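# Move boxes with lot numbers starting 2 to desk

## Task

Every cardboard box in the storeroom sits above a lot number printed on the shelf edge directly beneath it. Move each box whose lot number starts with the digit 2 onto the desk so that no part of it overhangs any desk edge. All other cardboard boxes must stay on the shelves they started on. The desk must end up roughly where it was. The robot must not fall or be left leaning, or the task fails.

## Robot and tools

ROBOT. A Hello Robot Stretch 4, one arm only: an omni-wheel base, a lift riding a mast, a telescoping arm reaching forward, a three-axis wrist and a five-finger hand. About 1.6 m tall; the base rim is within 0.23 m of the base origin. Loose objects may occasionally get nudged by something outside the robot.

FRAMES. Base frame: origin on the floor below the base centre, x forward, y left, z up, metres. hand_pose is reported in this frame (the hand point sits 0.045 m in front of the palm; its +z runs along straight fingers, +y out of the palm, +x across the palm away from the thumb). Odometry frame = base frame at scene start; base_odometry counts wheel turns only, heading in rad, positive left, -3.142 to 3.142.

TOOL move. A single action, plus optional "cameras" (list of head_camera, head_left_camera, head_right_camera, wrist_camera, or "all") and "blocking". An action has "base" and/or "joints", optionally "speeds", "pace", "contact_limits"; or "end_of_arm": "enable_torque" alone (revives wrist motors that shut off). With no action it just reports state and images.
- base: a relative offset from where the base last reported itself. {"translate_m": d} forward positive, -2 to 2 m; {"strafe_m": d} left positive, -2 to 2 m; {"rotate_rad": d} counter-clockwise positive, -3.2 to 3.2. translate and strafe may be combined (straight-line drive, no turning); rotate goes alone.
- joints: absolute targets by name. lift_m 0 to 1.2 m; arm_m 0 to 0.55 m extension; wrist_yaw_rad -1.134 to 4.276 (0 ahead, positive left, 3.14 folded back); wrist_pitch_rad -1.117 to 4.259 (0 level, 1.57 pointing down); wrist_roll_rad -1.117 to 4.259 (0 palm up, 1.57 palm to robot's right, 3.14 palm down). Finger targets hand_little, hand_ring, hand_middle, hand_index, hand_thumb_bend, hand_thumb_turn: -1 to 1, +1 open/straight (thumb turn +1 beside palm, -1 opposite the fingers). Settings hand_force_limit -1 to 1 (closing stops at about 0 N to 10 N fingertip force, 15 N for thumb motors) and hand_speed -0.96 to 1 (full speed from +0.48). Out-of-range joint targets are clipped and reported; other out-of-range values are refused; unknown keys make the call invalid.
- pace: slow/default/fast/max. speeds: per-joint top speed for wrist joints, lift_m, arm_m. contact_limits: 0 to 1 for arm_m, lift_m, translate_m, strafe_m, rotate_rad, given only with that motion; default 0.5. Keep lift_m limit at 0.3+ when raising 2 kg, 0.15+ for 1 kg.
- blocking false returns in about 0.5 s while motion continues; a newer move overrides only what it names.
Actions last at most 15 s; moves time out at 14 s.

OTHER TOOLS. wait(seconds 0 to 10, cameras); stop(cameras) brakes everything and re-brakes slack wheels; zoom_image(camera, region [x0,y0,x1,y1] pixels, at most 504 each way) on the latest image; show_instructions; finished_scene(scene 1 or 2). Scene 1 is practice; scene 2 counts.

RESULTS. "move" line: done, or the worst status. Statuses: done, off_target (rested short, may still push), contact_stop (blocked, goes slack), time_out, limit_stop_at_own_body, limit_stop_at_tilt (lean over 6 degrees; lift, arm, wheels slack), torque_fault (wrist motor limp until enable_torque). An uncommanded stop or refusal cancels the rest of that reply's move/wait/finished_scene calls. on_its_own lists unrequested behaviour (slack joints, held targets). lidar_m: 12 distances, 30-degree sectors counter-clockwise from straight ahead (4th left, 7th back, 10th right); "-" means nothing or closer than 0.25 m. wrist_depth_mm: 7x7 grid, 100 to 2000 mm. turned_by_wheels vs turned_by_imu differing by over 0.1 rad in a move means slip or collision. base_tilt in degrees. motor_effort in percent, servo_current in mA, peaks in brackets. hand_stopped_by: six words for little, ring, middle, index, thumb_bend, thumb_turn (moving, target, force, stalled, fault); *_load_n are fingertip loads in N; a load falling to about 0 means the grip was lost.

HAND. Thumb turned in front (-1) lets the hand wrap objects 0.035 to 0.065 m thick, or handles down to 0.025 m. For a gentle grip use hand_speed -0.94 or lower. To squeeze harder, raise hand_force_limit and send a more-closed target. The wrist camera below the palm heel can bump things.

SELF-COLLISION. Avoid hand over the base with lift below about 0.25 (0.45 pointing down), pitched up while rolled, yaw+pitch below about -1.1, and large tilts/rolls with the wrist folded back.

CAUTIONS. Don't turn, drive or stop sharply with over 1 kg held and arm_m above 0.2; avoid hard pulls with the hand high. Don't drop objects, slam, or hit fixed or heavy things; don't overload fingers. Read lot labels with zoom_image before choosing items, place items fully on the desk without moving it, and finish with the robot upright.

Each tool is called after "Call:" as name([rows], argument=value, ...), one row to a line, values as JSON.

Reference images:

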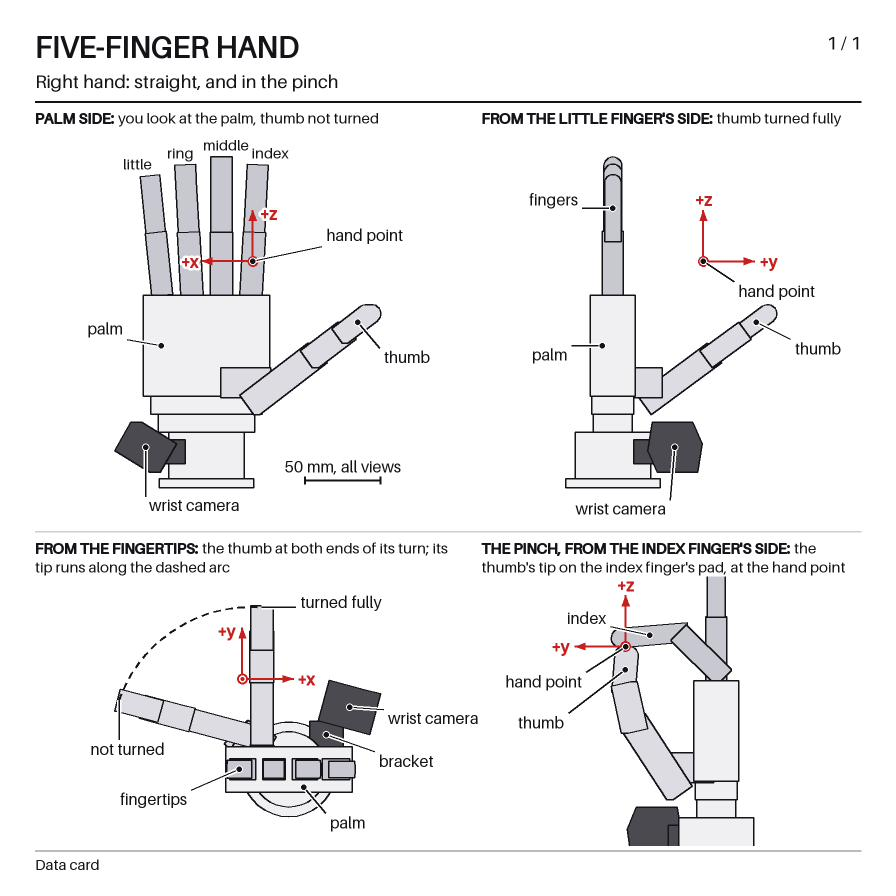

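## Session

Call:
move()

Scene clock: 0.00 s.
base_odometry: x=+0.000 y=+0.000 heading=+0.000
turned_by_wheels: +0.000
turned_by_imu: +0.000
base_tilt: forward=+0.0 right=+0.0
lidar_m: 1.91 1.01 0.73 0.67 0.70 1.05 2.32 1.10 0.78 0.72 0.79 1.08
base_status: not commanded
joint_positions: lift_m=+0.181 arm_m=+0.000 wrist_yaw_rad=+3.144 wrist_pitch_rad=+0.004 wrist_roll_rad=+0.000 hand_little=+1.000 hand_ring=+1.000 hand_middle=+1.000 hand_index=+1.000 hand_thumb_turn=+1.000 hand_thumb_bend=+1.000 hand_force_limit=+0.000 hand_speed=-0.800
joint_status: not commanded
measured_speeds: all 0
hand_stopped_by: target,target,target,target,target,target
little_load_n: 0.0
ring_load_n: 0.0
middle_load_n: 0.0
index_load_n: 0.0
thumb_bend_load_n: 0.0
thumb_turn_load_n: 0.0
motor_effort: lift_m=+23 arm_m=-4 wheel_0=+1 wheel_1=+1 wheel_2=+0
servo_current: wrist_yaw_rad=39 wrist_pitch_rad=39 wrist_roll_rad=39
hand_pose: x=-0.0511 y=+0.1176 z=+0.4185 quat_wxyz=(-0.500, -0.502, +0.500, +0.498) (m; base frame)
wrist_depth_mm: - 137 - - - - - / - 137 202 - - - - / - 138 190 - - - - / 137 150 - - - - - / - - - - - - - / 1098 1255 167 176 1537 - - / 878 - - - - - -
pictures: head_camera, head_left_camera, head_right_camera, wrist_camera

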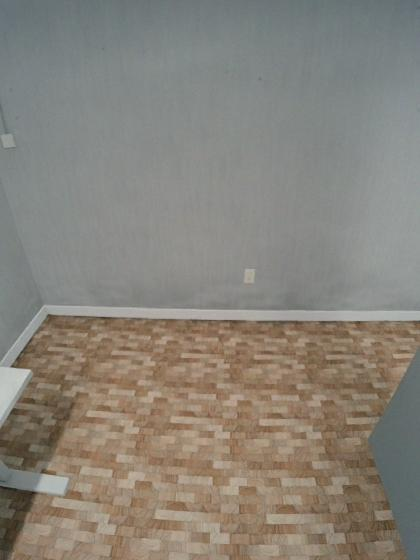

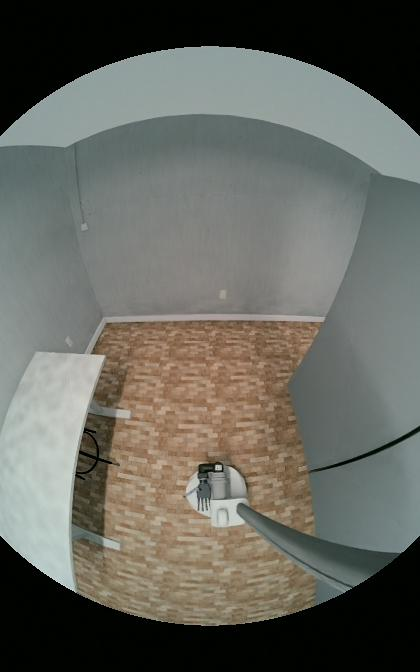

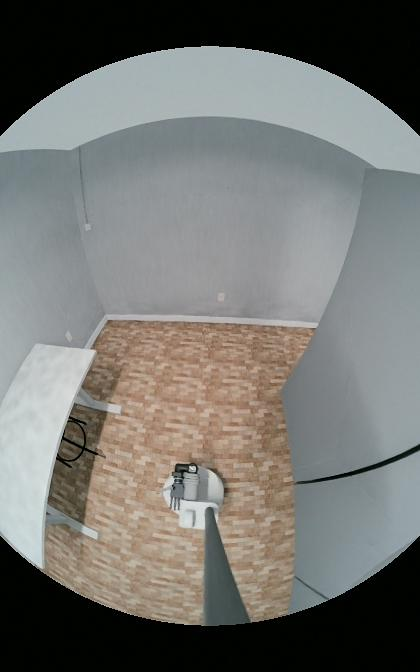

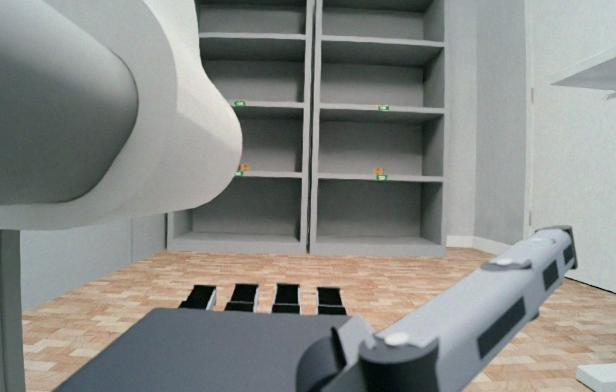

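Call:
move(base={"rotate_rad": 3.14}, cameras=["all"])

Scene clock: 4.13 s.
move: done
base_odometry: x=+0.000 y=+0.000 heading=+3.140
turned_by_wheels: +3.140
turned_by_imu: +3.100
base_tilt: forward=+0.0 right=+0.0
lidar_m: 2.28 1.15 0.80 0.75 0.77 1.07 1.90 1.99 0.72 0.68 0.69 0.98
base_status: done
joint_positions: lift_m=+0.181 arm_m=+0.000 wrist_yaw_rad=+3.144 wrist_pitch_rad=+0.004 wrist_roll_rad=+0.000 hand_little=+1.000 hand_ring=+1.000 hand_middle=+1.000 hand_index=+1.000 hand_thumb_turn=+1.000 hand_thumb_bend=+1.000 hand_force_limit=+0.000 hand_speed=-0.800
joint_status: not commanded
measured_speeds: all 0
hand_stopped_by: target,target,target,target,target,target
little_load_n: 0.0
ring_load_n: 0.0
middle_load_n: 0.0
index_load_n: 0.0
thumb_bend_load_n: 0.0
thumb_turn_load_n: 0.0
motor_effort: lift_m=+23(23) arm_m=-4(4) wheel_0=-1(7) wheel_1=-1(11) wheel_2=+1(14)
servo_current: wrist_yaw_rad=33(46) wrist_pitch_rad=46(59) wrist_roll_rad=39(52)
hand_pose: x=-0.0511 y=+0.1176 z=+0.4185 quat_wxyz=(-0.500, -0.502, +0.500, +0.498) (m; base frame)
wrist_depth_mm: - 137 - - - - - / - 137 204 - - - - / - 138 195 - - - - / 137 150 - - - - - / - - - - - - - / 1229 1255 167 176 1537 - - / 878 - - - - - -
pictures: head_camera, head_left_camera, head_right_camera, wrist_camera
camera_calibration:
wrist_camera: T_world_to_cam=[[0.027834, 0.998185, 0.0534088, -0.123427], [0.00769941, 0.0532138, -0.998553, 0.41218], [-0.999583, 0.028205, -0.00620428, 0.10886], [0, 0, 0, 1]] pos_world=[0.109076, 0.0981989, 0.418851]

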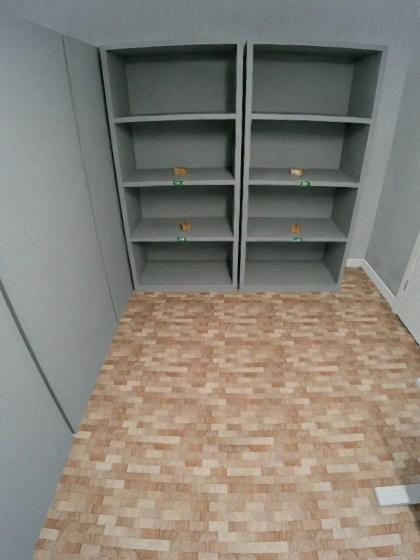

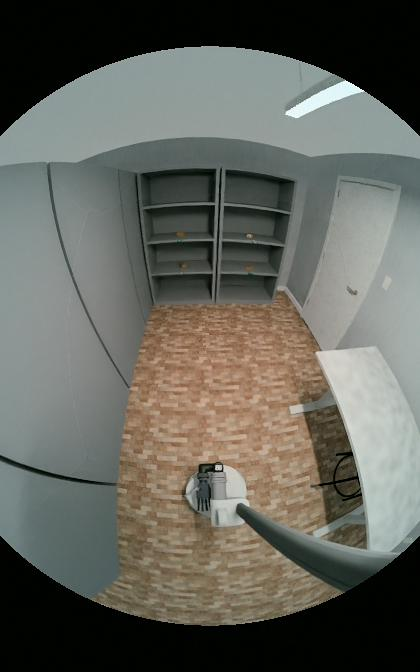

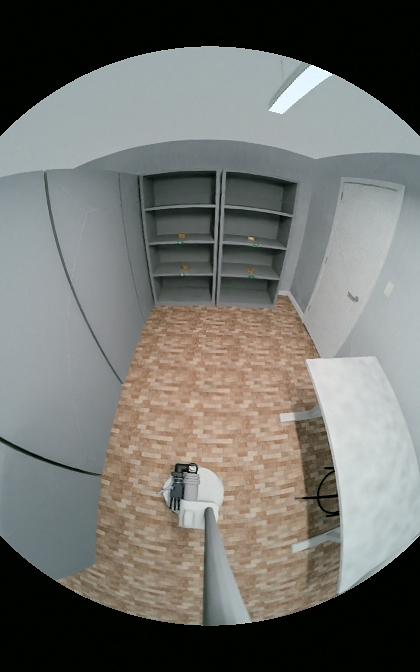

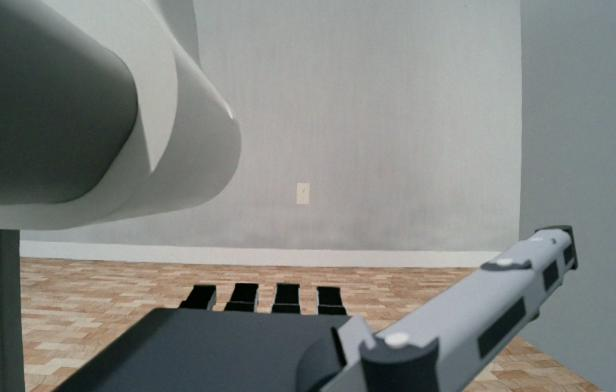

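Call:
zoom_image(camera="head_camera", region=[110, 150, 370, 250])

Call:
zoom_image(camera="head_camera", region=[150, 160, 220, 250])

Call:
zoom_image(camera="head_camera", region=[270, 160, 340, 250])

Scaled by 1.938 from the camera's 420x560 image, which has a finer 1200x1600 frame.

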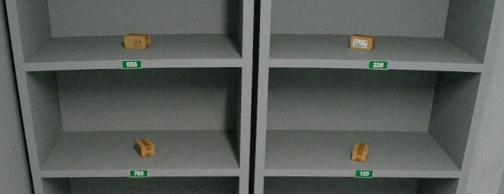

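Scaled by 5.600 from the camera's 420x560 image, which has a finer 1200x1600 frame.

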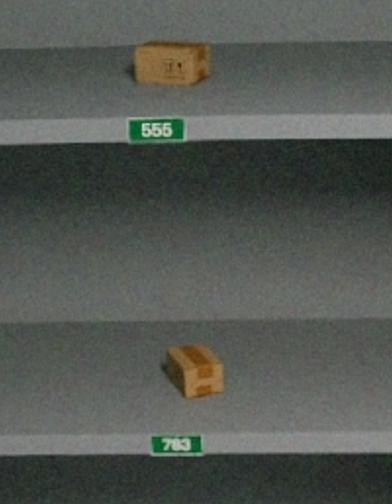

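Scaled by 5.600 from the camera's 420x560 image, which has a finer 1200x1600 frame.

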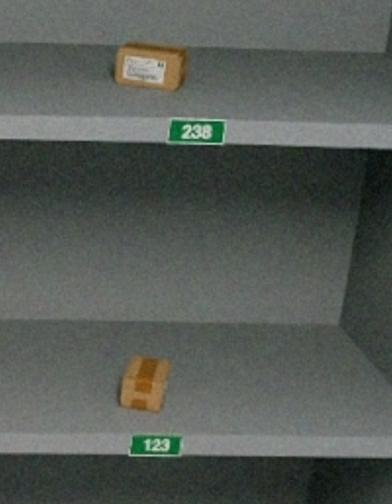

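Call:
move(base={"translate_m": 1.2}, joints={"lift_m": 0.8})

Call:
move(joints={"wrist_yaw_rad": 0, "wrist_roll_rad": 1.57, "hand_thumb_turn": -1, "hand_speed": 0}, base={"strafe_m": -0.4}, cameras=["all"])

Scene clock: 70.90 s.
move: done
base_odometry: x=-1.200 y=+0.002 heading=+3.140
turned_by_wheels: +0.000
turned_by_imu: +0.004
base_tilt: forward=+0.0 right=+0.0
lidar_m: 1.08 1.14 0.84 0.77 0.81 1.13 3.14 0.99 0.79 1.41 1.49 1.17
base_status: done
joint_positions: lift_m=+0.800 arm_m=+0.000 wrist_yaw_rad=+3.144 wrist_pitch_rad=+0.004 wrist_roll_rad=+0.000 hand_little=+1.000 hand_ring=+1.000 hand_middle=+1.000 hand_index=+1.000 hand_thumb_turn=+1.000 hand_thumb_bend=+1.000 hand_force_limit=+0.000 hand_speed=-0.800
joint_status: all done
measured_speeds: all 0
hand_stopped_by: target,target,target,target,target,target
little_load_n: 0.0
ring_load_n: 0.0
middle_load_n: 0.0
index_load_n: 0.0
thumb_bend_load_n: 0.0
thumb_turn_load_n: 0.0
motor_effort: lift_m=+28(32) arm_m=-4(4) wheel_0=+1(7) wheel_1=+0(10) wheel_2=+0(15)
servo_current: wrist_yaw_rad=33(52) wrist_pitch_rad=33(59) wrist_roll_rad=33(52)
hand_pose: x=-0.0511 y=+0.1176 z=+1.0370 quat_wxyz=(-0.500, -0.502, +0.500, +0.498) (m; base frame)
wrist_depth_mm: - 137 - - - - - / - 137 203 - - - - / - 138 191 - - - - / 138 150 - - - - - / - - - - - - - / 1983 - 168 177 - - - / - - - - - - -
pictures: none

Scene clock: 73.57 s.
move: done
base_odometry: x=-1.199 y=+0.402 heading=+3.140
turned_by_wheels: +0.000
turned_by_imu: +0.001
base_tilt: forward=-0.1 right=+0.0
lidar_m: 1.09 1.17 1.25 1.18 1.22 1.69 1.29 0.50 0.57 1.01 1.07 1.17
base_status: done
joint_positions: lift_m=+0.800 arm_m=+0.000 wrist_yaw_rad=+0.002 wrist_pitch_rad=+0.004 wrist_roll_rad=+1.566 hand_little=+1.000 hand_ring=+1.000 hand_middle=+1.000 hand_index=+1.000 hand_thumb_turn=-1.000 hand_thumb_bend=+1.000 hand_force_limit=+0.000 hand_speed=+0.000
joint_status: all done
measured_speeds: all 0
hand_stopped_by: target,target,target,target,target,target
little_load_n: 0.0
ring_load_n: -0.5
middle_load_n: 0.0
index_load_n: 0.0
thumb_bend_load_n: 0.0
thumb_turn_load_n: 0.5
motor_effort: lift_m=+27(28) arm_m=-4(4) wheel_0=+0(11) wheel_1=+1(11) wheel_2=+0(7)
servo_current: wrist_yaw_rad=33(104) wrist_pitch_rad=39(59) wrist_roll_rad=46(111)
hand_pose: x=+0.3925 y=-0.1473 z=+0.9464 quat_wxyz=(+0.001, +0.709, +0.002, +0.706) (m; base frame)
wrist_depth_mm: - 1008 - - - - - / - - - 115 - - - / 1336 - - - - 1464 - / 1336 - - - - 1397 - / 1336 - - - - 1499 - / - 891 130 - - 1366 - / - - - - - - -
pictures: head_camera, head_left_camera, head_right_camera, wrist_camera
camera_calibration:
wrist_camera: T_world_to_cam=[[-0.0346977, -0.0577064, -0.99773, 0.964275], [-0.00612664, 0.998325, -0.0575277, 0.20395], [0.999379, 0.00411665, -0.0349931, -0.197946], [0, 0, 0, 1]] pos_world=[0.232531, -0.147149, 0.966893]

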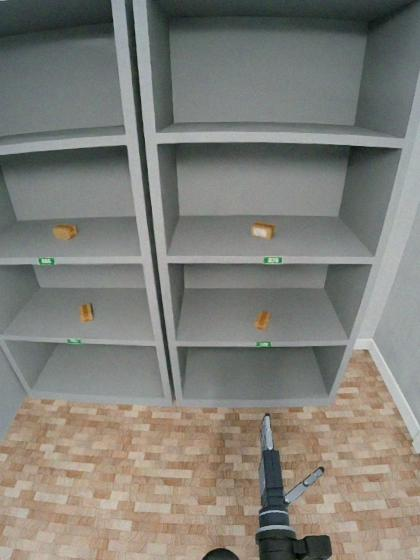

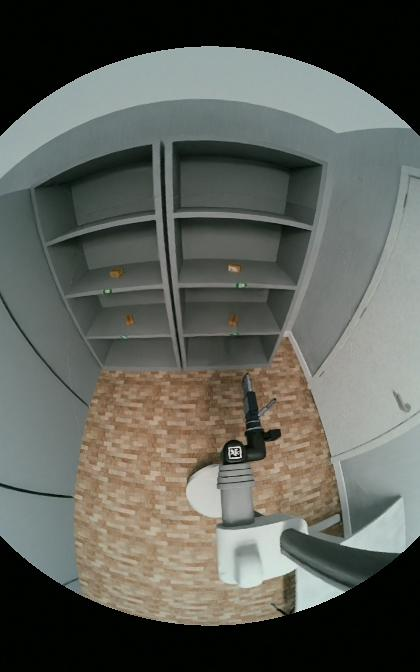

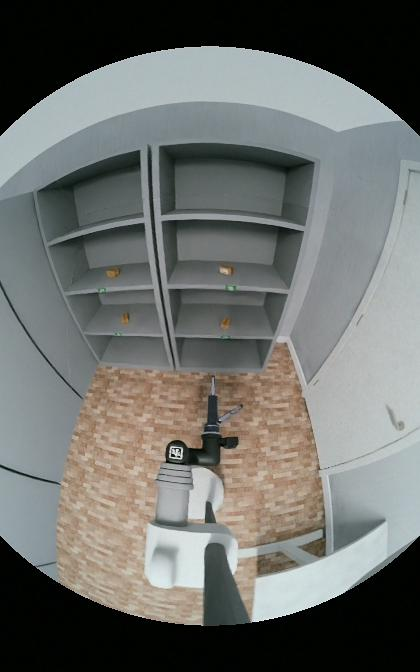

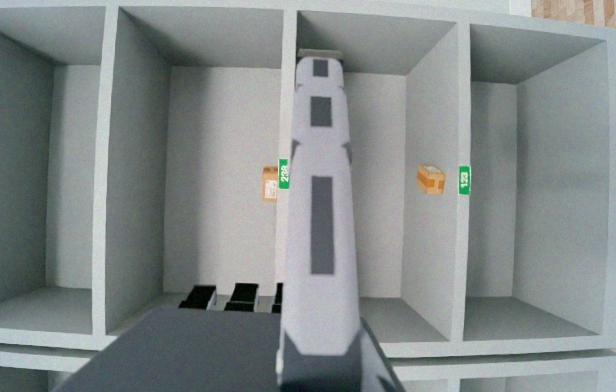

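Call:
zoom_image(camera="head_camera", region=[220, 200, 310, 275])

Call:
zoom_image(camera="wrist_camera", region=[240, 140, 320, 220])

Scaled by 5.600 from the camera's 420x560 image, which has a finer 1200x1600 frame.

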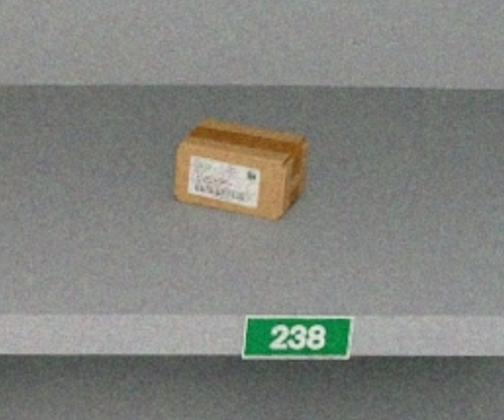

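Scaled by 6.300.

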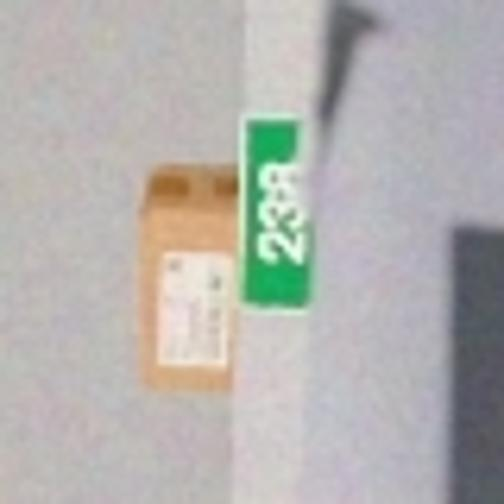

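Call:
move(base={"translate_m": 0.46, "strafe_m": -0.4385}, joints={"lift_m": 0.935, "wrist_yaw_rad": 1.164, "arm_m": 0.15, "wrist_roll_rad": 1.571}, cameras=["all"])

Scene clock: 139.23 s.
move: done
base_odometry: x=-1.659 y=+0.841 heading=+3.140
turned_by_wheels: +0.000
turned_by_imu: +0.003
base_tilt: forward=+0.0 right=+0.0
lidar_m: 0.66 0.71 0.97 1.61 1.69 2.29 0.86 0.86 0.59 0.57 0.59 0.71
base_status: done
joint_positions: lift_m=+0.934 arm_m=+0.150 wrist_yaw_rad=+1.162 wrist_pitch_rad=+0.004 wrist_roll_rad=+1.567 hand_little=+1.000 hand_ring=+1.000 hand_middle=+1.000 hand_index=+1.000 hand_thumb_turn=-1.000 hand_thumb_bend=+1.000 hand_force_limit=+0.000 hand_speed=+0.000
joint_status: all done
measured_speeds: all 0
hand_stopped_by: target,target,target,target,target,target
little_load_n: 0.0
ring_load_n: 0.0
middle_load_n: 0.0
index_load_n: 0.0
thumb_bend_load_n: 0.0
thumb_turn_load_n: 0.5
motor_effort: lift_m=+28(31) arm_m=+5(11) wheel_0=-1(10) wheel_1=-2(8) wheel_2=+1(12)
servo_current: wrist_yaw_rad=26(98) wrist_pitch_rad=39(59) wrist_roll_rad=46(59)
hand_pose: x=+0.5443 y=+0.1444 z=+1.0812 quat_wxyz=(-0.386, +0.592, +0.390, +0.591) (m; base frame)
wrist_depth_mm: 469 615 - - 377 - - / 480 627 - 112 345 - - / 488 634 - - - - - / 554 654 - - - - 759 / - - - - - - - / - 125 130 - - - 1430 / - - - - - - 1499
pictures: head_camera, head_left_camera, head_right_camera, wrist_camera
camera_calibration:
wrist_camera: T_world_to_cam=[[0.0380415, -0.0544207, -0.997793, 1.08087], [-0.917805, 0.393002, -0.0564266, 0.503913], [0.395206, 0.917926, -0.0349972, -0.149212], [0, 0, 0, 1]] pos_world=[0.480346, -0.00225178, 1.10169]

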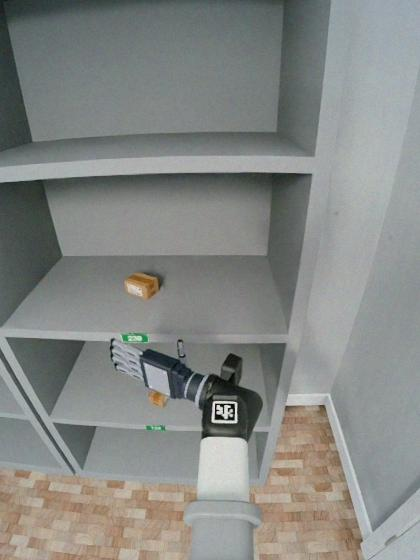

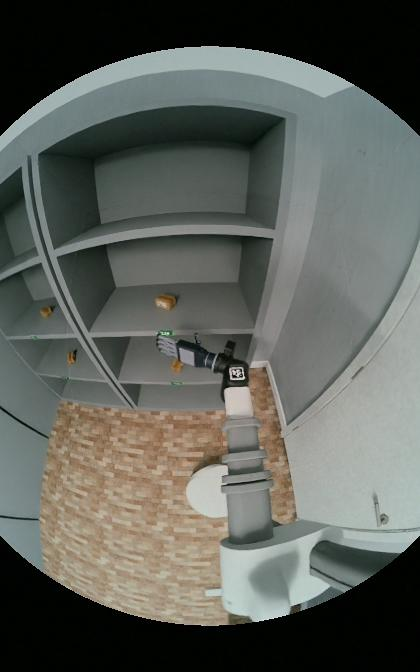

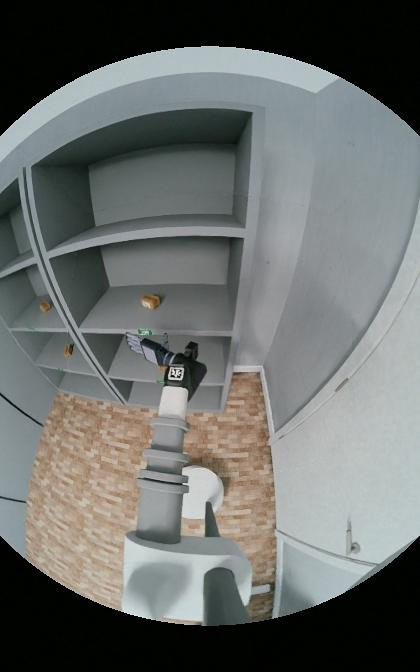

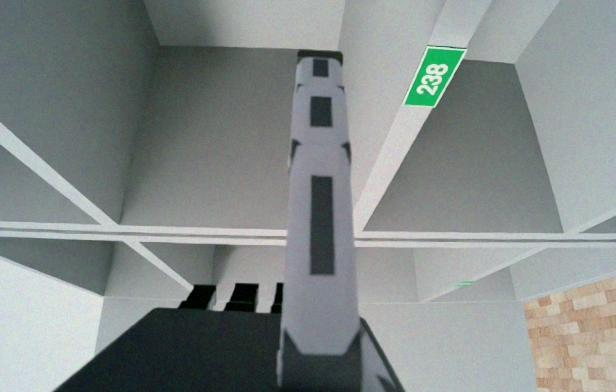

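Call:
zoom_image(camera="head_camera", region=[100, 260, 190, 350])

Scaled by 5.600 from the camera's 420x560 image, which has a finer 1200x1600 frame.

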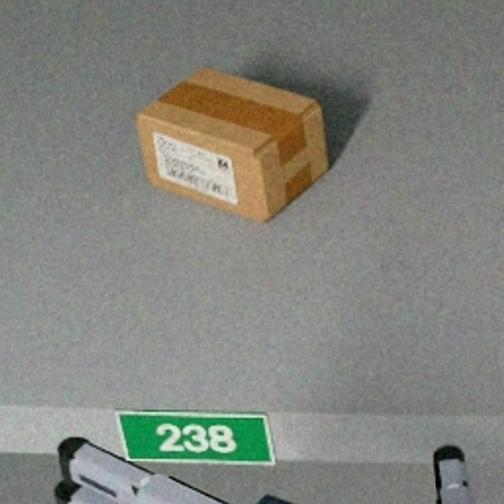

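Call:
zoom_image(camera="head_camera", region=[100, 325, 220, 425])

Scaled by 4.200 from the camera's 420x560 image, which has a finer 1200x1600 frame.

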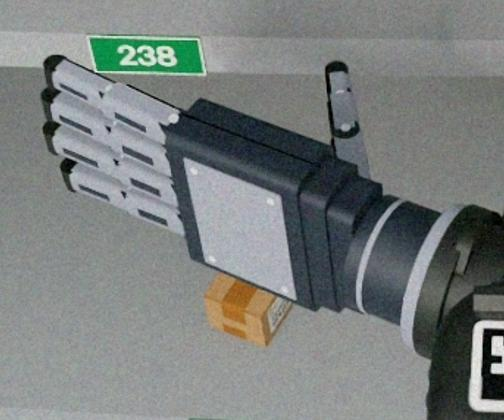

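Call:
move(base={"translate_m": 0.15}, joints={"wrist_yaw_rad": 1.134})

Call:
move(joints={"arm_m": 0.323}, speeds={"arm_m": 0.15}, cameras=["head_camera", "wrist_camera"])

Call:
move(joints={"lift_m": 0.88}, cameras=["head_camera", "wrist_camera"])

Scene clock: 196.87 s.
move: done
base_odometry: x=-1.809 y=+0.841 heading=+3.140
turned_by_wheels: +0.000
turned_by_imu: +0.002
base_tilt: forward=+0.0 right=+0.0
lidar_m: 0.50 0.54 0.75 1.61 1.71 2.32 0.99 0.90 0.60 0.57 0.60 0.53
base_status: done
joint_positions: lift_m=+0.934 arm_m=+0.150 wrist_yaw_rad=+1.136 wrist_pitch_rad=+0.004 wrist_roll_rad=+1.567 hand_little=+1.000 hand_ring=+1.000 hand_middle=+1.000 hand_index=+1.000 hand_thumb_turn=-1.000 hand_thumb_bend=+1.000 hand_force_limit=+0.000 hand_speed=+0.000
joint_status: all done
measured_speeds: all 0
hand_stopped_by: target,target,target,target,target,target
little_load_n: 0.0
ring_load_n: 0.0
middle_load_n: 0.0
index_load_n: 0.0
thumb_bend_load_n: 0.0
thumb_turn_load_n: 0.0
motor_effort: lift_m=+28(28) arm_m=+5(5) wheel_0=+2(7) wheel_1=+2(8) wheel_2=+0(12)
servo_current: wrist_yaw_rad=39(52) wrist_pitch_rad=33(59) wrist_roll_rad=39(52)
hand_pose: x=+0.5480 y=+0.1385 z=+1.0812 quat_wxyz=(-0.379, +0.597, +0.382, +0.596) (m; base frame)
wrist_depth_mm: 473 - - - 325 199 - / 477 621 - 112 329 216 155 / 488 640 - - 301 200 156 / 492 634 - - 294 207 - / 492 647 - - - - 715 / 521 591 130 - - - - / - - - - - - 1464
pictures: none

Scene clock: 198.67 s.
move: done
base_odometry: x=-1.809 y=+0.841 heading=+3.140
turned_by_wheels: +0.000
turned_by_imu: +0.001
base_tilt: forward=+0.0 right=+0.0
lidar_m: 0.51 0.55 0.73 1.62 1.68 2.32 0.98 0.92 0.62 0.57 0.58 0.56
base_status: not commanded
joint_positions: lift_m=+0.934 arm_m=+0.323 wrist_yaw_rad=+1.136 wrist_pitch_rad=+0.004 wrist_roll_rad=+1.567 hand_little=+1.000 hand_ring=+1.000 hand_middle=+1.000 hand_index=+1.000 hand_thumb_turn=-1.000 hand_thumb_bend=+1.000 hand_force_limit=+0.000 hand_speed=+0.000
joint_status: all done
measured_speeds: all 0
hand_stopped_by: target,target,target,target,target,target
little_load_n: 0.0
ring_load_n: 0.0
middle_load_n: 0.0
index_load_n: 0.0
thumb_bend_load_n: 0.0
thumb_turn_load_n: 0.0
motor_effort: lift_m=+28(28) arm_m=+5(10) wheel_0=+2(3) wheel_1=+2(3) wheel_2=+0(0)
servo_current: wrist_yaw_rad=26(46) wrist_pitch_rad=46(59) wrist_roll_rad=59(59)
hand_pose: x=+0.7210 y=+0.1385 z=+1.0812 quat_wxyz=(-0.379, +0.597, +0.382, +0.596) (m; base frame)
wrist_depth_mm: 418 421 415 410 375 197 - / 452 - - 112 300 213 146 / 488 - - - 298 199 154 / 500 640 - - 255 196 153 / 492 647 - - 254 196 152 / 492 603 131 - - 194 - / 488 - - - - 189 -
pictures: head_camera, wrist_camera
camera_calibration:
wrist_camera: T_world_to_cam=[[0.0366006, -0.0553998, -0.997793, 1.075], [-0.907171, 0.416961, -0.0564271, 0.657402], [0.419167, 0.907234, -0.0349961, -0.229371], [0, 0, 0, 1]] pos_world=[0.653176, -0.00646387, 1.10169]

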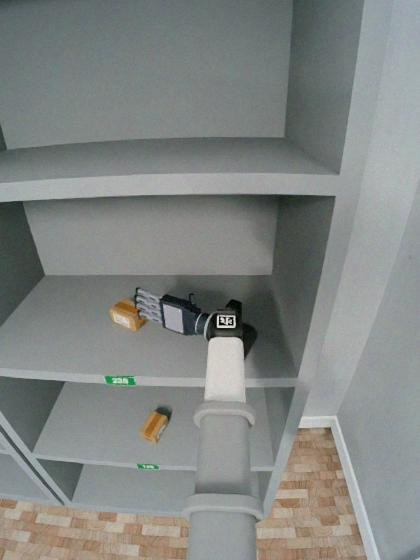

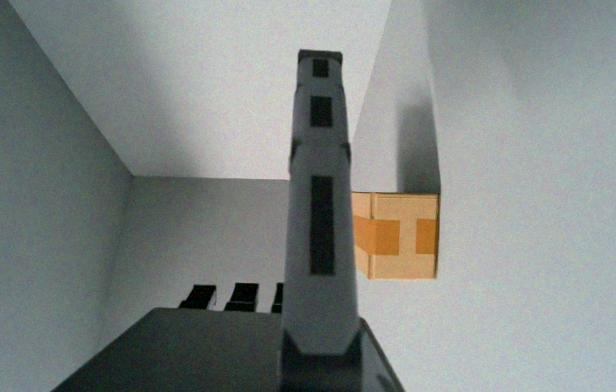

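Scene clock: 199.80 s.
move: done
base_odometry: x=-1.809 y=+0.841 heading=+3.140
turned_by_wheels: +0.000
turned_by_imu: +0.000
base_tilt: forward=+0.0 right=+0.0
lidar_m: 0.51 0.53 0.76 1.63 1.67 2.30 1.01 0.88 0.59 0.55 0.60 0.55
base_status: not commanded
joint_positions: lift_m=+0.881 arm_m=+0.323 wrist_yaw_rad=+1.136 wrist_pitch_rad=+0.004 wrist_roll_rad=+1.567 hand_little=+1.000 hand_ring=+1.000 hand_middle=+1.000 hand_index=+1.000 hand_thumb_turn=-1.000 hand_thumb_bend=+1.000 hand_force_limit=+0.000 hand_speed=+0.000
joint_status: all done
measured_speeds: all 0
hand_stopped_by: target,target,target,target,target,target
little_load_n: 0.0
ring_load_n: 0.0
middle_load_n: 0.0
index_load_n: 0.0
thumb_bend_load_n: 0.0
thumb_turn_load_n: 0.0
motor_effort: lift_m=+15(27) arm_m=+5(5) wheel_0=+2(3) wheel_1=+2(3) wheel_2=+0(0)
servo_current: wrist_yaw_rad=33(52) wrist_pitch_rad=39(52) wrist_roll_rad=33(52)
hand_pose: x=+0.7210 y=+0.1385 z=+1.0273 quat_wxyz=(-0.379, +0.597, +0.382, +0.596) (m; base frame)
wrist_depth_mm: 418 424 415 415 205 - - / - - - 112 160 110 - / 559 - - - 144 - - / 585 - - - 143 110 - / 574 - - - 140 109 - / 574 123 131 - - - - / 574 - - - - - -
pictures: head_camera, wrist_camera
camera_calibration:
wrist_camera: T_world_to_cam=[[0.0366006, -0.0553998, -0.997793, 1.02122], [-0.907171, 0.416961, -0.0564271, 0.654361], [0.419167, 0.907234, -0.0349961, -0.231257], [0, 0, 0, 1]] pos_world=[0.653176, -0.00646387, 1.04779]

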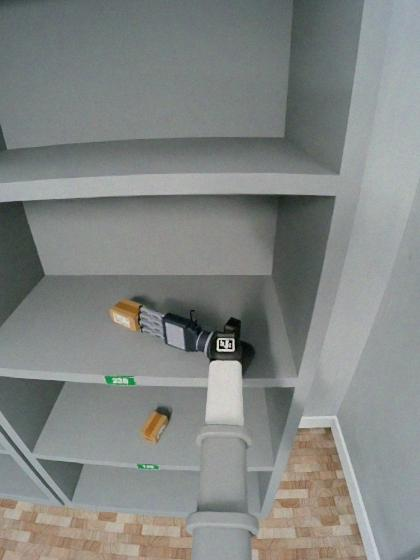

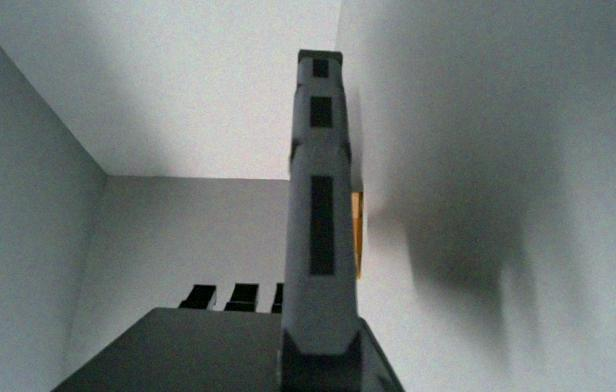

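Call:
zoom_image(camera="head_camera", region=[90, 280, 240, 380])

Call:
zoom_image(camera="wrist_camera", region=[300, 140, 460, 300])

Scaled by 3.360 from the camera's 420x560 image, which has a finer 1200x1600 frame.

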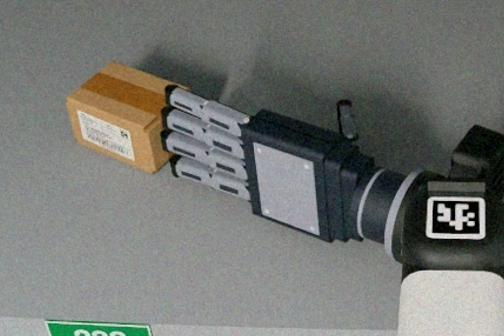

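Scaled by 3.150.

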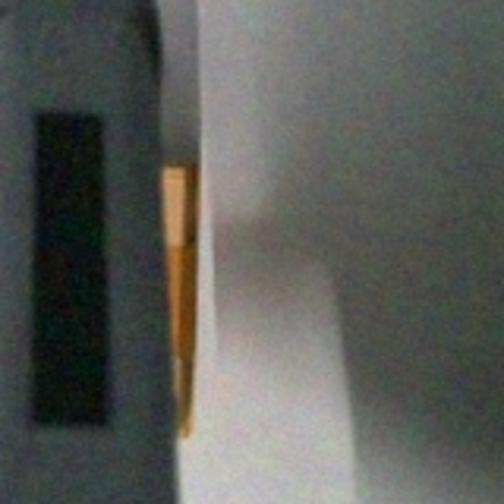

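Call:
move(base={"translate_m": -0.017, "strafe_m": 0.008}, pace="slow")

Call:
move(base={"translate_m": 0.017, "strafe_m": 0.036}, pace="slow", cameras=["head_camera", "wrist_camera"])

Scene clock: 242.43 s.
move: done
base_odometry: x=-1.792 y=+0.833 heading=+3.140
turned_by_wheels: +0.000
turned_by_imu: +0.001
base_tilt: forward=+0.0 right=+0.0
lidar_m: 0.52 0.56 0.78 1.61 1.67 2.30 0.95 0.93 0.62 0.57 0.60 0.55
base_status: done
joint_positions: lift_m=+0.881 arm_m=+0.323 wrist_yaw_rad=+1.136 wrist_pitch_rad=+0.004 wrist_roll_rad=+1.567 hand_little=+1.000 hand_ring=+1.000 hand_middle=+1.000 hand_index=+1.000 hand_thumb_turn=-1.000 hand_thumb_bend=+1.000 hand_force_limit=+0.000 hand_speed=+0.000
joint_status: not commanded
measured_speeds: all 0
hand_stopped_by: target,target,target,target,target,target
little_load_n: 0.0
ring_load_n: 0.0
middle_load_n: 0.0
index_load_n: 0.0
thumb_bend_load_n: 0.0
thumb_turn_load_n: 0.5
motor_effort: lift_m=+16(16) arm_m=+5(5) wheel_0=-1(6) wheel_1=-1(8) wheel_2=+3(8)
servo_current: wrist_yaw_rad=33(52) wrist_pitch_rad=33(65) wrist_roll_rad=46(52)
hand_pose: x=+0.7210 y=+0.1385 z=+1.0273 quat_wxyz=(-0.379, +0.597, +0.382, +0.596) (m; base frame)
wrist_depth_mm: - - - 433 206 - - / - - - 112 160 110 - / 564 - - - 143 - - / 569 707 - - 143 110 - / 585 - - - 139 108 - / 580 123 130 - - - - / 574 - - - - - -
pictures: none

Scene clock: 243.97 s.
move: done
base_odometry: x=-1.809 y=+0.798 heading=+3.140
turned_by_wheels: +0.000
turned_by_imu: +0.000
base_tilt: forward=+0.0 right=+0.0
lidar_m: 0.51 0.53 0.77 1.58 1.63 2.25 0.99 0.96 0.65 0.60 0.62 0.56
base_status: done
joint_positions: lift_m=+0.881 arm_m=+0.323 wrist_yaw_rad=+1.136 wrist_pitch_rad=+0.004 wrist_roll_rad=+1.567 hand_little=+1.000 hand_ring=+1.000 hand_middle=+1.000 hand_index=+1.000 hand_thumb_turn=-1.000 hand_thumb_bend=+1.000 hand_force_limit=+0.000 hand_speed=+0.000
joint_status: not commanded
measured_speeds: all 0
hand_stopped_by: target,target,target,target,target,target
little_load_n: 0.0
ring_load_n: 0.0
middle_load_n: 0.0
index_load_n: 0.0
thumb_bend_load_n: 0.0
thumb_turn_load_n: 0.5
motor_effort: lift_m=+15(16) arm_m=+5(5) wheel_0=-1(6) wheel_1=+3(7) wheel_2=-2(11)
servo_current: wrist_yaw_rad=39(46) wrist_pitch_rad=39(52) wrist_roll_rad=46(52)
hand_pose: x=+0.7210 y=+0.1385 z=+1.0273 quat_wxyz=(-0.379, +0.597, +0.382, +0.596) (m; base frame)
wrist_depth_mm: 415 418 410 410 207 - - / - - - 112 160 111 - / 569 - - - 159 - - / 574 - - - 143 110 - / 574 - - - 140 108 - / 539 123 131 - - - - / 539 - - - - - -
pictures: head_camera, wrist_camera
camera_calibration:
wrist_camera: T_world_to_cam=[[0.0366006, -0.0553998, -0.997793, 1.02122], [-0.907171, 0.416961, -0.0564271, 0.654361], [0.419167, 0.907234, -0.0349961, -0.231257], [0, 0, 0, 1]] pos_world=[0.653176, -0.00646387, 1.04779]

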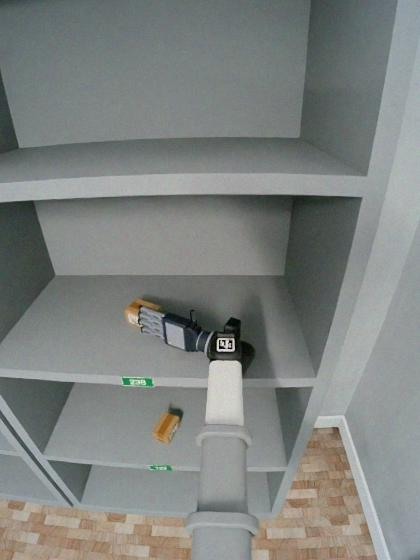

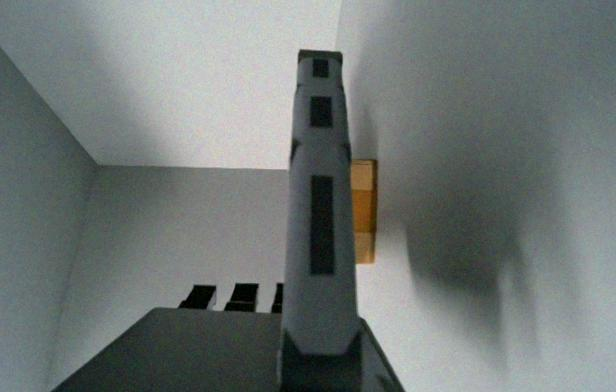

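Call:
move(base={"translate_m": 0.0442, "strafe_m": 0.0953}, pace="slow", contact_limits={"translate_m": 0.2, "strafe_m": 0.2}, cameras=["head_camera", "wrist_camera"])

Call:
zoom_image(camera="head_camera", region=[90, 280, 240, 380])

"contact_limits": translate_m and strafe_m are given together and make one move, which takes one limit: state it under one of them only
Scene clock: 249.10 s.
base_odometry: x=-1.809 y=+0.798 heading=+3.140
turned_by_wheels: +0.000
turned_by_imu: +0.001
base_tilt: forward=+0.0 right=+0.0
lidar_m: 0.51 0.54 0.74 1.58 1.65 2.29 1.00 0.97 0.65 0.61 0.64 0.53
base_status: done
joint_positions: lift_m=+0.881 arm_m=+0.323 wrist_yaw_rad=+1.136 wrist_pitch_rad=+0.004 wrist_roll_rad=+1.567 hand_little=+1.000 hand_ring=+1.000 hand_middle=+1.000 hand_index=+1.000 hand_thumb_turn=-1.000 hand_thumb_bend=+1.000 hand_force_limit=+0.000 hand_speed=+0.000
joint_status: not commanded
measured_speeds: all 0
hand_stopped_by: target,target,target,target,target,target
little_load_n: 0.0
ring_load_n: 0.0
middle_load_n: 0.0
index_load_n: 0.0
thumb_bend_load_n: 0.0
thumb_turn_load_n: 0.0
motor_effort: lift_m=+15(16) arm_m=+5(5) wheel_0=-1(6) wheel_1=+3(7) wheel_2=-2(11)
servo_current: wrist_yaw_rad=33(46) wrist_pitch_rad=46(52) wrist_roll_rad=39(52)
hand_pose: x=+0.7210 y=+0.1385 z=+1.0273 quat_wxyz=(-0.379, +0.597, +0.382, +0.596) (m; base frame)
wrist_depth_mm: 418 418 413 410 206 - - / - - - 112 160 111 - / 564 - - - 144 - - / 574 - - - 143 110 - / 580 - - - 140 109 - / 535 123 130 - - - - / 544 - - - - - -
pictures: none

Scaled by 3.360 from the camera's 420x560 image, which has a finer 1200x1600 frame.
This view is cut from an older image: the scene may have changed since it was taken.

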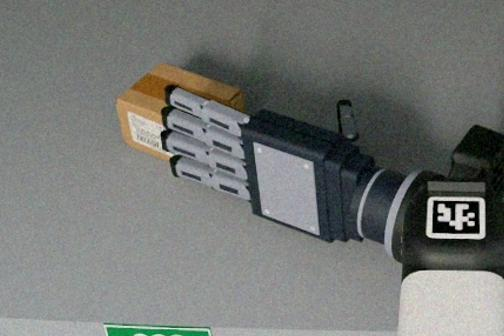

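Call:
move(base={"translate_m": 0.0442, "strafe_m": 0.0953}, pace="slow", contact_limits={"translate_m": 0.2}, cameras=["head_camera", "wrist_camera"])

Call:
zoom_image(camera="head_camera", region=[90, 280, 240, 380])

Scene clock: 254.47 s.
move: done
base_odometry: x=-1.853 y=+0.702 heading=+3.140
turned_by_wheels: +0.000
turned_by_imu: +0.001
base_tilt: forward=+0.0 right=+0.0
lidar_m: 0.45 0.47 0.68 1.48 1.53 2.14 1.04 1.09 0.76 0.71 0.75 0.48
base_status: done
joint_positions: lift_m=+0.881 arm_m=+0.323 wrist_yaw_rad=+1.136 wrist_pitch_rad=+0.004 wrist_roll_rad=+1.567 hand_little=+1.000 hand_ring=+1.000 hand_middle=+1.000 hand_index=+1.000 hand_thumb_turn=-1.000 hand_thumb_bend=+1.000 hand_force_limit=+0.000 hand_speed=+0.000
joint_status: not commanded
measured_speeds: all 0
hand_stopped_by: target,target,target,target,target,target
little_load_n: 0.0
ring_load_n: 0.0
middle_load_n: 0.0
index_load_n: 0.0
thumb_bend_load_n: 0.0
thumb_turn_load_n: 0.0
motor_effort: lift_m=+16(16) arm_m=+5(5) wheel_0=-3(5) wheel_1=+3(9) wheel_2=-3(8)
servo_current: wrist_yaw_rad=39(46) wrist_pitch_rad=33(59) wrist_roll_rad=46(52)
contact_limits: translate_m 0.2
hand_pose: x=+0.7211 y=+0.1384 z=+1.0273 quat_wxyz=(-0.378, +0.597, +0.382, +0.596) (m; base frame)
wrist_depth_mm: 375 375 382 370 206 - - / 418 421 427 115 160 111 - / 535 - - - 120 - - / 544 - - - 118 110 - / 525 - - - 117 109 - / - 123 130 - 115 - - / 480 - - - - - -
pictures: head_camera, wrist_camera
camera_calibration:
wrist_camera: T_world_to_cam=[[0.0365861, -0.0554137, -0.997793, 1.02122], [-0.90706, 0.417202, -0.0564291, 0.654293], [0.419408, 0.907123, -0.0349998, -0.231411], [0, 0, 0, 1]] pos_world=[0.653176, -0.00646399, 1.04779]

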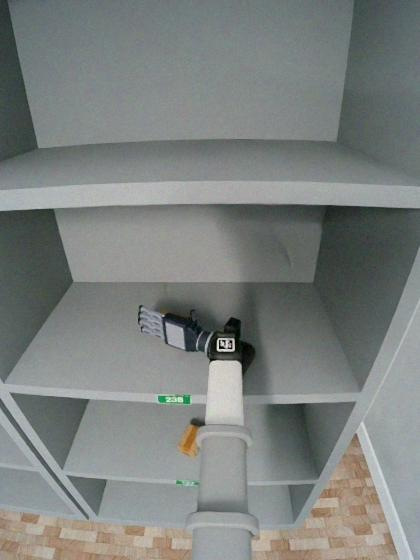

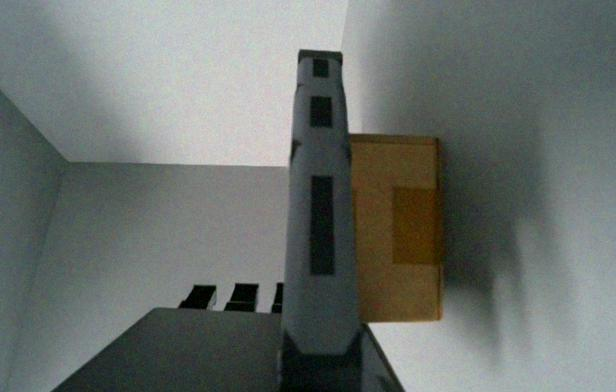

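Scaled by 3.360 from the camera's 420x560 image, which has a finer 1200x1600 frame.

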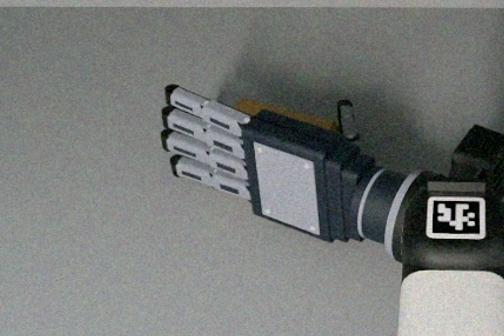

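Call:
move(joints={"hand_thumb_bend": -1, "hand_speed": -0.88, "hand_force_limit": -0.2}, cameras=["head_camera", "wrist_camera"])

Scene clock: 268.50 s.
move: off_target
base_odometry: x=-1.853 y=+0.702 heading=+3.140
turned_by_wheels: +0.000
turned_by_imu: +0.003
base_tilt: forward=+0.0 right=+0.0
lidar_m: 0.45 0.49 0.70 1.48 1.52 2.13 1.04 1.09 0.75 0.72 0.74 0.51
base_status: not commanded
joint_positions: lift_m=+0.881 arm_m=+0.323 wrist_yaw_rad=+1.136 wrist_pitch_rad=+0.004 wrist_roll_rad=+1.567 hand_little=+1.000 hand_ring=+1.000 hand_middle=+1.000 hand_index=+1.000 hand_thumb_turn=-1.000 hand_thumb_bend=+0.832 hand_force_limit=-0.200 hand_speed=-0.880
joint_status: hand_thumb_bend off_target (ended at +0.832, target -1.000); the others done
measured_speeds: all 0
hand_stopped_by: target,target,target,target,force,target
little_load_n: -0.5
ring_load_n: -0.5
middle_load_n: 0.0
index_load_n: 0.0
thumb_bend_load_n: 6.0
thumb_turn_load_n: 1.0
motor_effort: lift_m=+15(16) arm_m=+5(5) wheel_0=-3(3) wheel_1=+3(3) wheel_2=-3(3)
servo_current: wrist_yaw_rad=33(52) wrist_pitch_rad=46(59) wrist_roll_rad=39(59)
contact_limits: translate_m 0.2
hand_pose: x=+0.7211 y=+0.1384 z=+1.0273 quat_wxyz=(-0.378, +0.597, +0.382, +0.596) (m; base frame)
wrist_depth_mm: 373 377 382 373 205 - - / 418 421 424 130 160 110 - / 539 - - - 131 - - / 549 - - - 122 110 - / 525 - - - 121 108 - / - 123 131 - 119 - - / 484 - - - - - -
pictures: head_camera, wrist_camera
camera_calibration:
wrist_camera: T_world_to_cam=[[0.0365861, -0.0554137, -0.997793, 1.02122], [-0.90706, 0.417202, -0.0564291, 0.654293], [0.419408, 0.907123, -0.0349998, -0.231411], [0, 0, 0, 1]] pos_world=[0.653176, -0.00646399, 1.04779]

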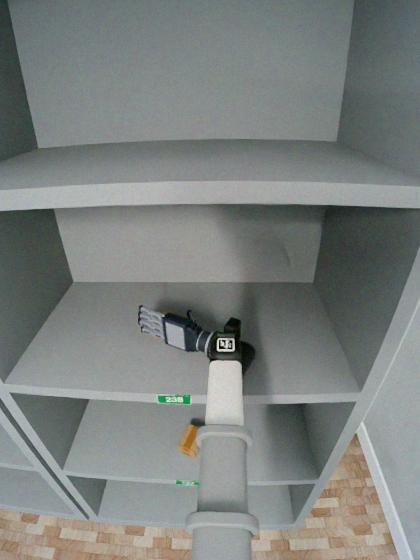

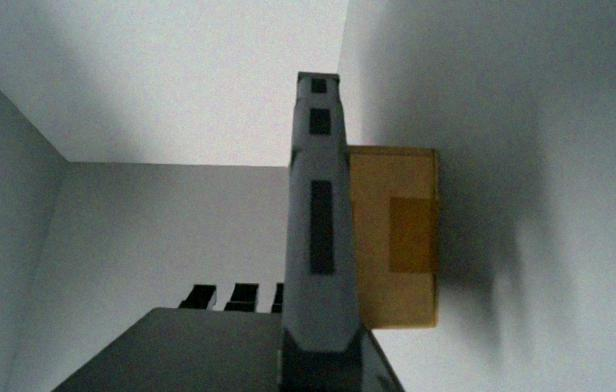

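Call:
move(joints={"hand_thumb_bend": -0.9, "hand_force_limit": 0.3})

Call:
move(joints={"lift_m": 0.94}, pace="slow", cameras=["head_camera", "wrist_camera"])

Scene clock: 272.53 s.
move: off_target
base_odometry: x=-1.853 y=+0.702 heading=+3.140
turned_by_wheels: +0.000
turned_by_imu: +0.001
base_tilt: forward=+0.0 right=+0.0
lidar_m: 0.44 0.50 0.67 1.48 1.51 2.14 1.05 1.07 0.74 0.68 0.74 0.49
base_status: not commanded
joint_positions: lift_m=+0.881 arm_m=+0.323 wrist_yaw_rad=+1.136 wrist_pitch_rad=+0.004 wrist_roll_rad=+1.567 hand_little=+1.000 hand_ring=+1.000 hand_middle=+1.000 hand_index=+1.000 hand_thumb_turn=-1.000 hand_thumb_bend=+0.815 hand_force_limit=+0.300 hand_speed=-0.880
joint_status: hand_thumb_bend off_target (ended at +0.815, target -0.900); the others done
measured_speeds: all 0
hand_stopped_by: target,target,target,target,force,target
little_load_n: 0.0
ring_load_n: 0.0
middle_load_n: 0.0
index_load_n: 0.0
thumb_bend_load_n: 9.5
thumb_turn_load_n: 2.0
motor_effort: lift_m=+15(16) arm_m=+5(5) wheel_0=-3(3) wheel_1=+3(3) wheel_2=-3(3)
servo_current: wrist_yaw_rad=39(46) wrist_pitch_rad=26(52) wrist_roll_rad=39(46)
contact_limits: translate_m 0.2
hand_pose: x=+0.7211 y=+0.1384 z=+1.0273 quat_wxyz=(-0.378, +0.597, +0.382, +0.596) (m; base frame)
wrist_depth_mm: 373 377 384 370 206 - - / 415 415 427 413 160 111 - / 535 - - - 131 - - / 544 - - - 122 110 - / 525 - - - 121 109 - / - 123 130 - 119 - - / 480 - - - - - -
pictures: none

Scene clock: 273.90 s.
move: done
base_odometry: x=-1.853 y=+0.702 heading=+3.140
turned_by_wheels: +0.000
turned_by_imu: +0.000
base_tilt: forward=+0.0 right=+0.0
lidar_m: 0.46 0.49 0.68 1.48 1.55 2.12 1.04 1.07 0.75 0.69 0.73 0.48
base_status: not commanded
joint_positions: lift_m=+0.939 arm_m=+0.323 wrist_yaw_rad=+1.136 wrist_pitch_rad=+0.004 wrist_roll_rad=+1.568 hand_little=+1.000 hand_ring=+1.000 hand_middle=+1.000 hand_index=+1.000 hand_thumb_turn=-1.000 hand_thumb_bend=+0.815 hand_force_limit=+0.300 hand_speed=-0.880
joint_status: all done
measured_speeds: all 0
hand_stopped_by: target,target,target,target,force,target
little_load_n: 0.0
ring_load_n: 0.0
middle_load_n: 0.0
index_load_n: 0.0
thumb_bend_load_n: 7.5
thumb_turn_load_n: 1.0
motor_effort: lift_m=+29(31) arm_m=+5(5) wheel_0=-3(3) wheel_1=+3(3) wheel_2=-3(3)
servo_current: wrist_yaw_rad=33(46) wrist_pitch_rad=46(52) wrist_roll_rad=46(52)
contact_limits: translate_m 0.2
hand_pose: x=+0.7211 y=+0.1384 z=+1.0861 quat_wxyz=(-0.379, +0.597, +0.382, +0.596) (m; base frame)
wrist_depth_mm: 373 379 387 387 359 205 - / 418 421 427 413 345 207 159 / 477 - - - 282 206 160 / 488 - - - 120 191 - / 484 - - - 119 204 - / 488 123 131 - 118 187 - / 477 - - - - 198 -
pictures: head_camera, wrist_camera
camera_calibration:
wrist_camera: T_world_to_cam=[[0.0364955, -0.0553723, -0.997799, 1.08006], [-0.907064, 0.417208, -0.0563295, 0.657509], [0.419408, 0.907123, -0.0350001, -0.229349], [0, 0, 0, 1]] pos_world=[0.653176, -0.00646404, 1.10669]

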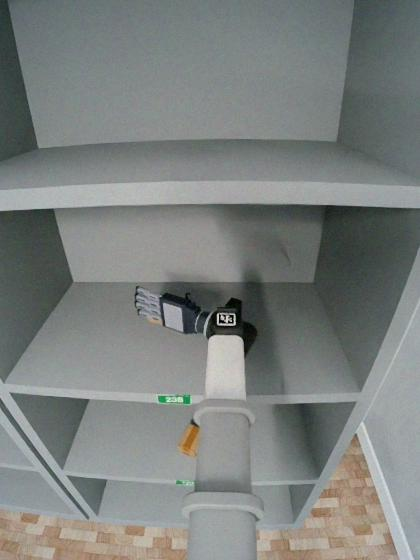

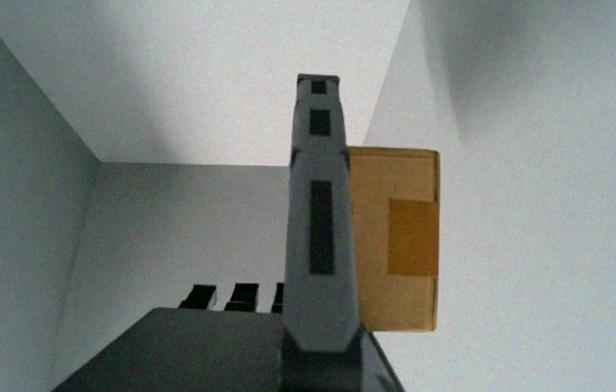

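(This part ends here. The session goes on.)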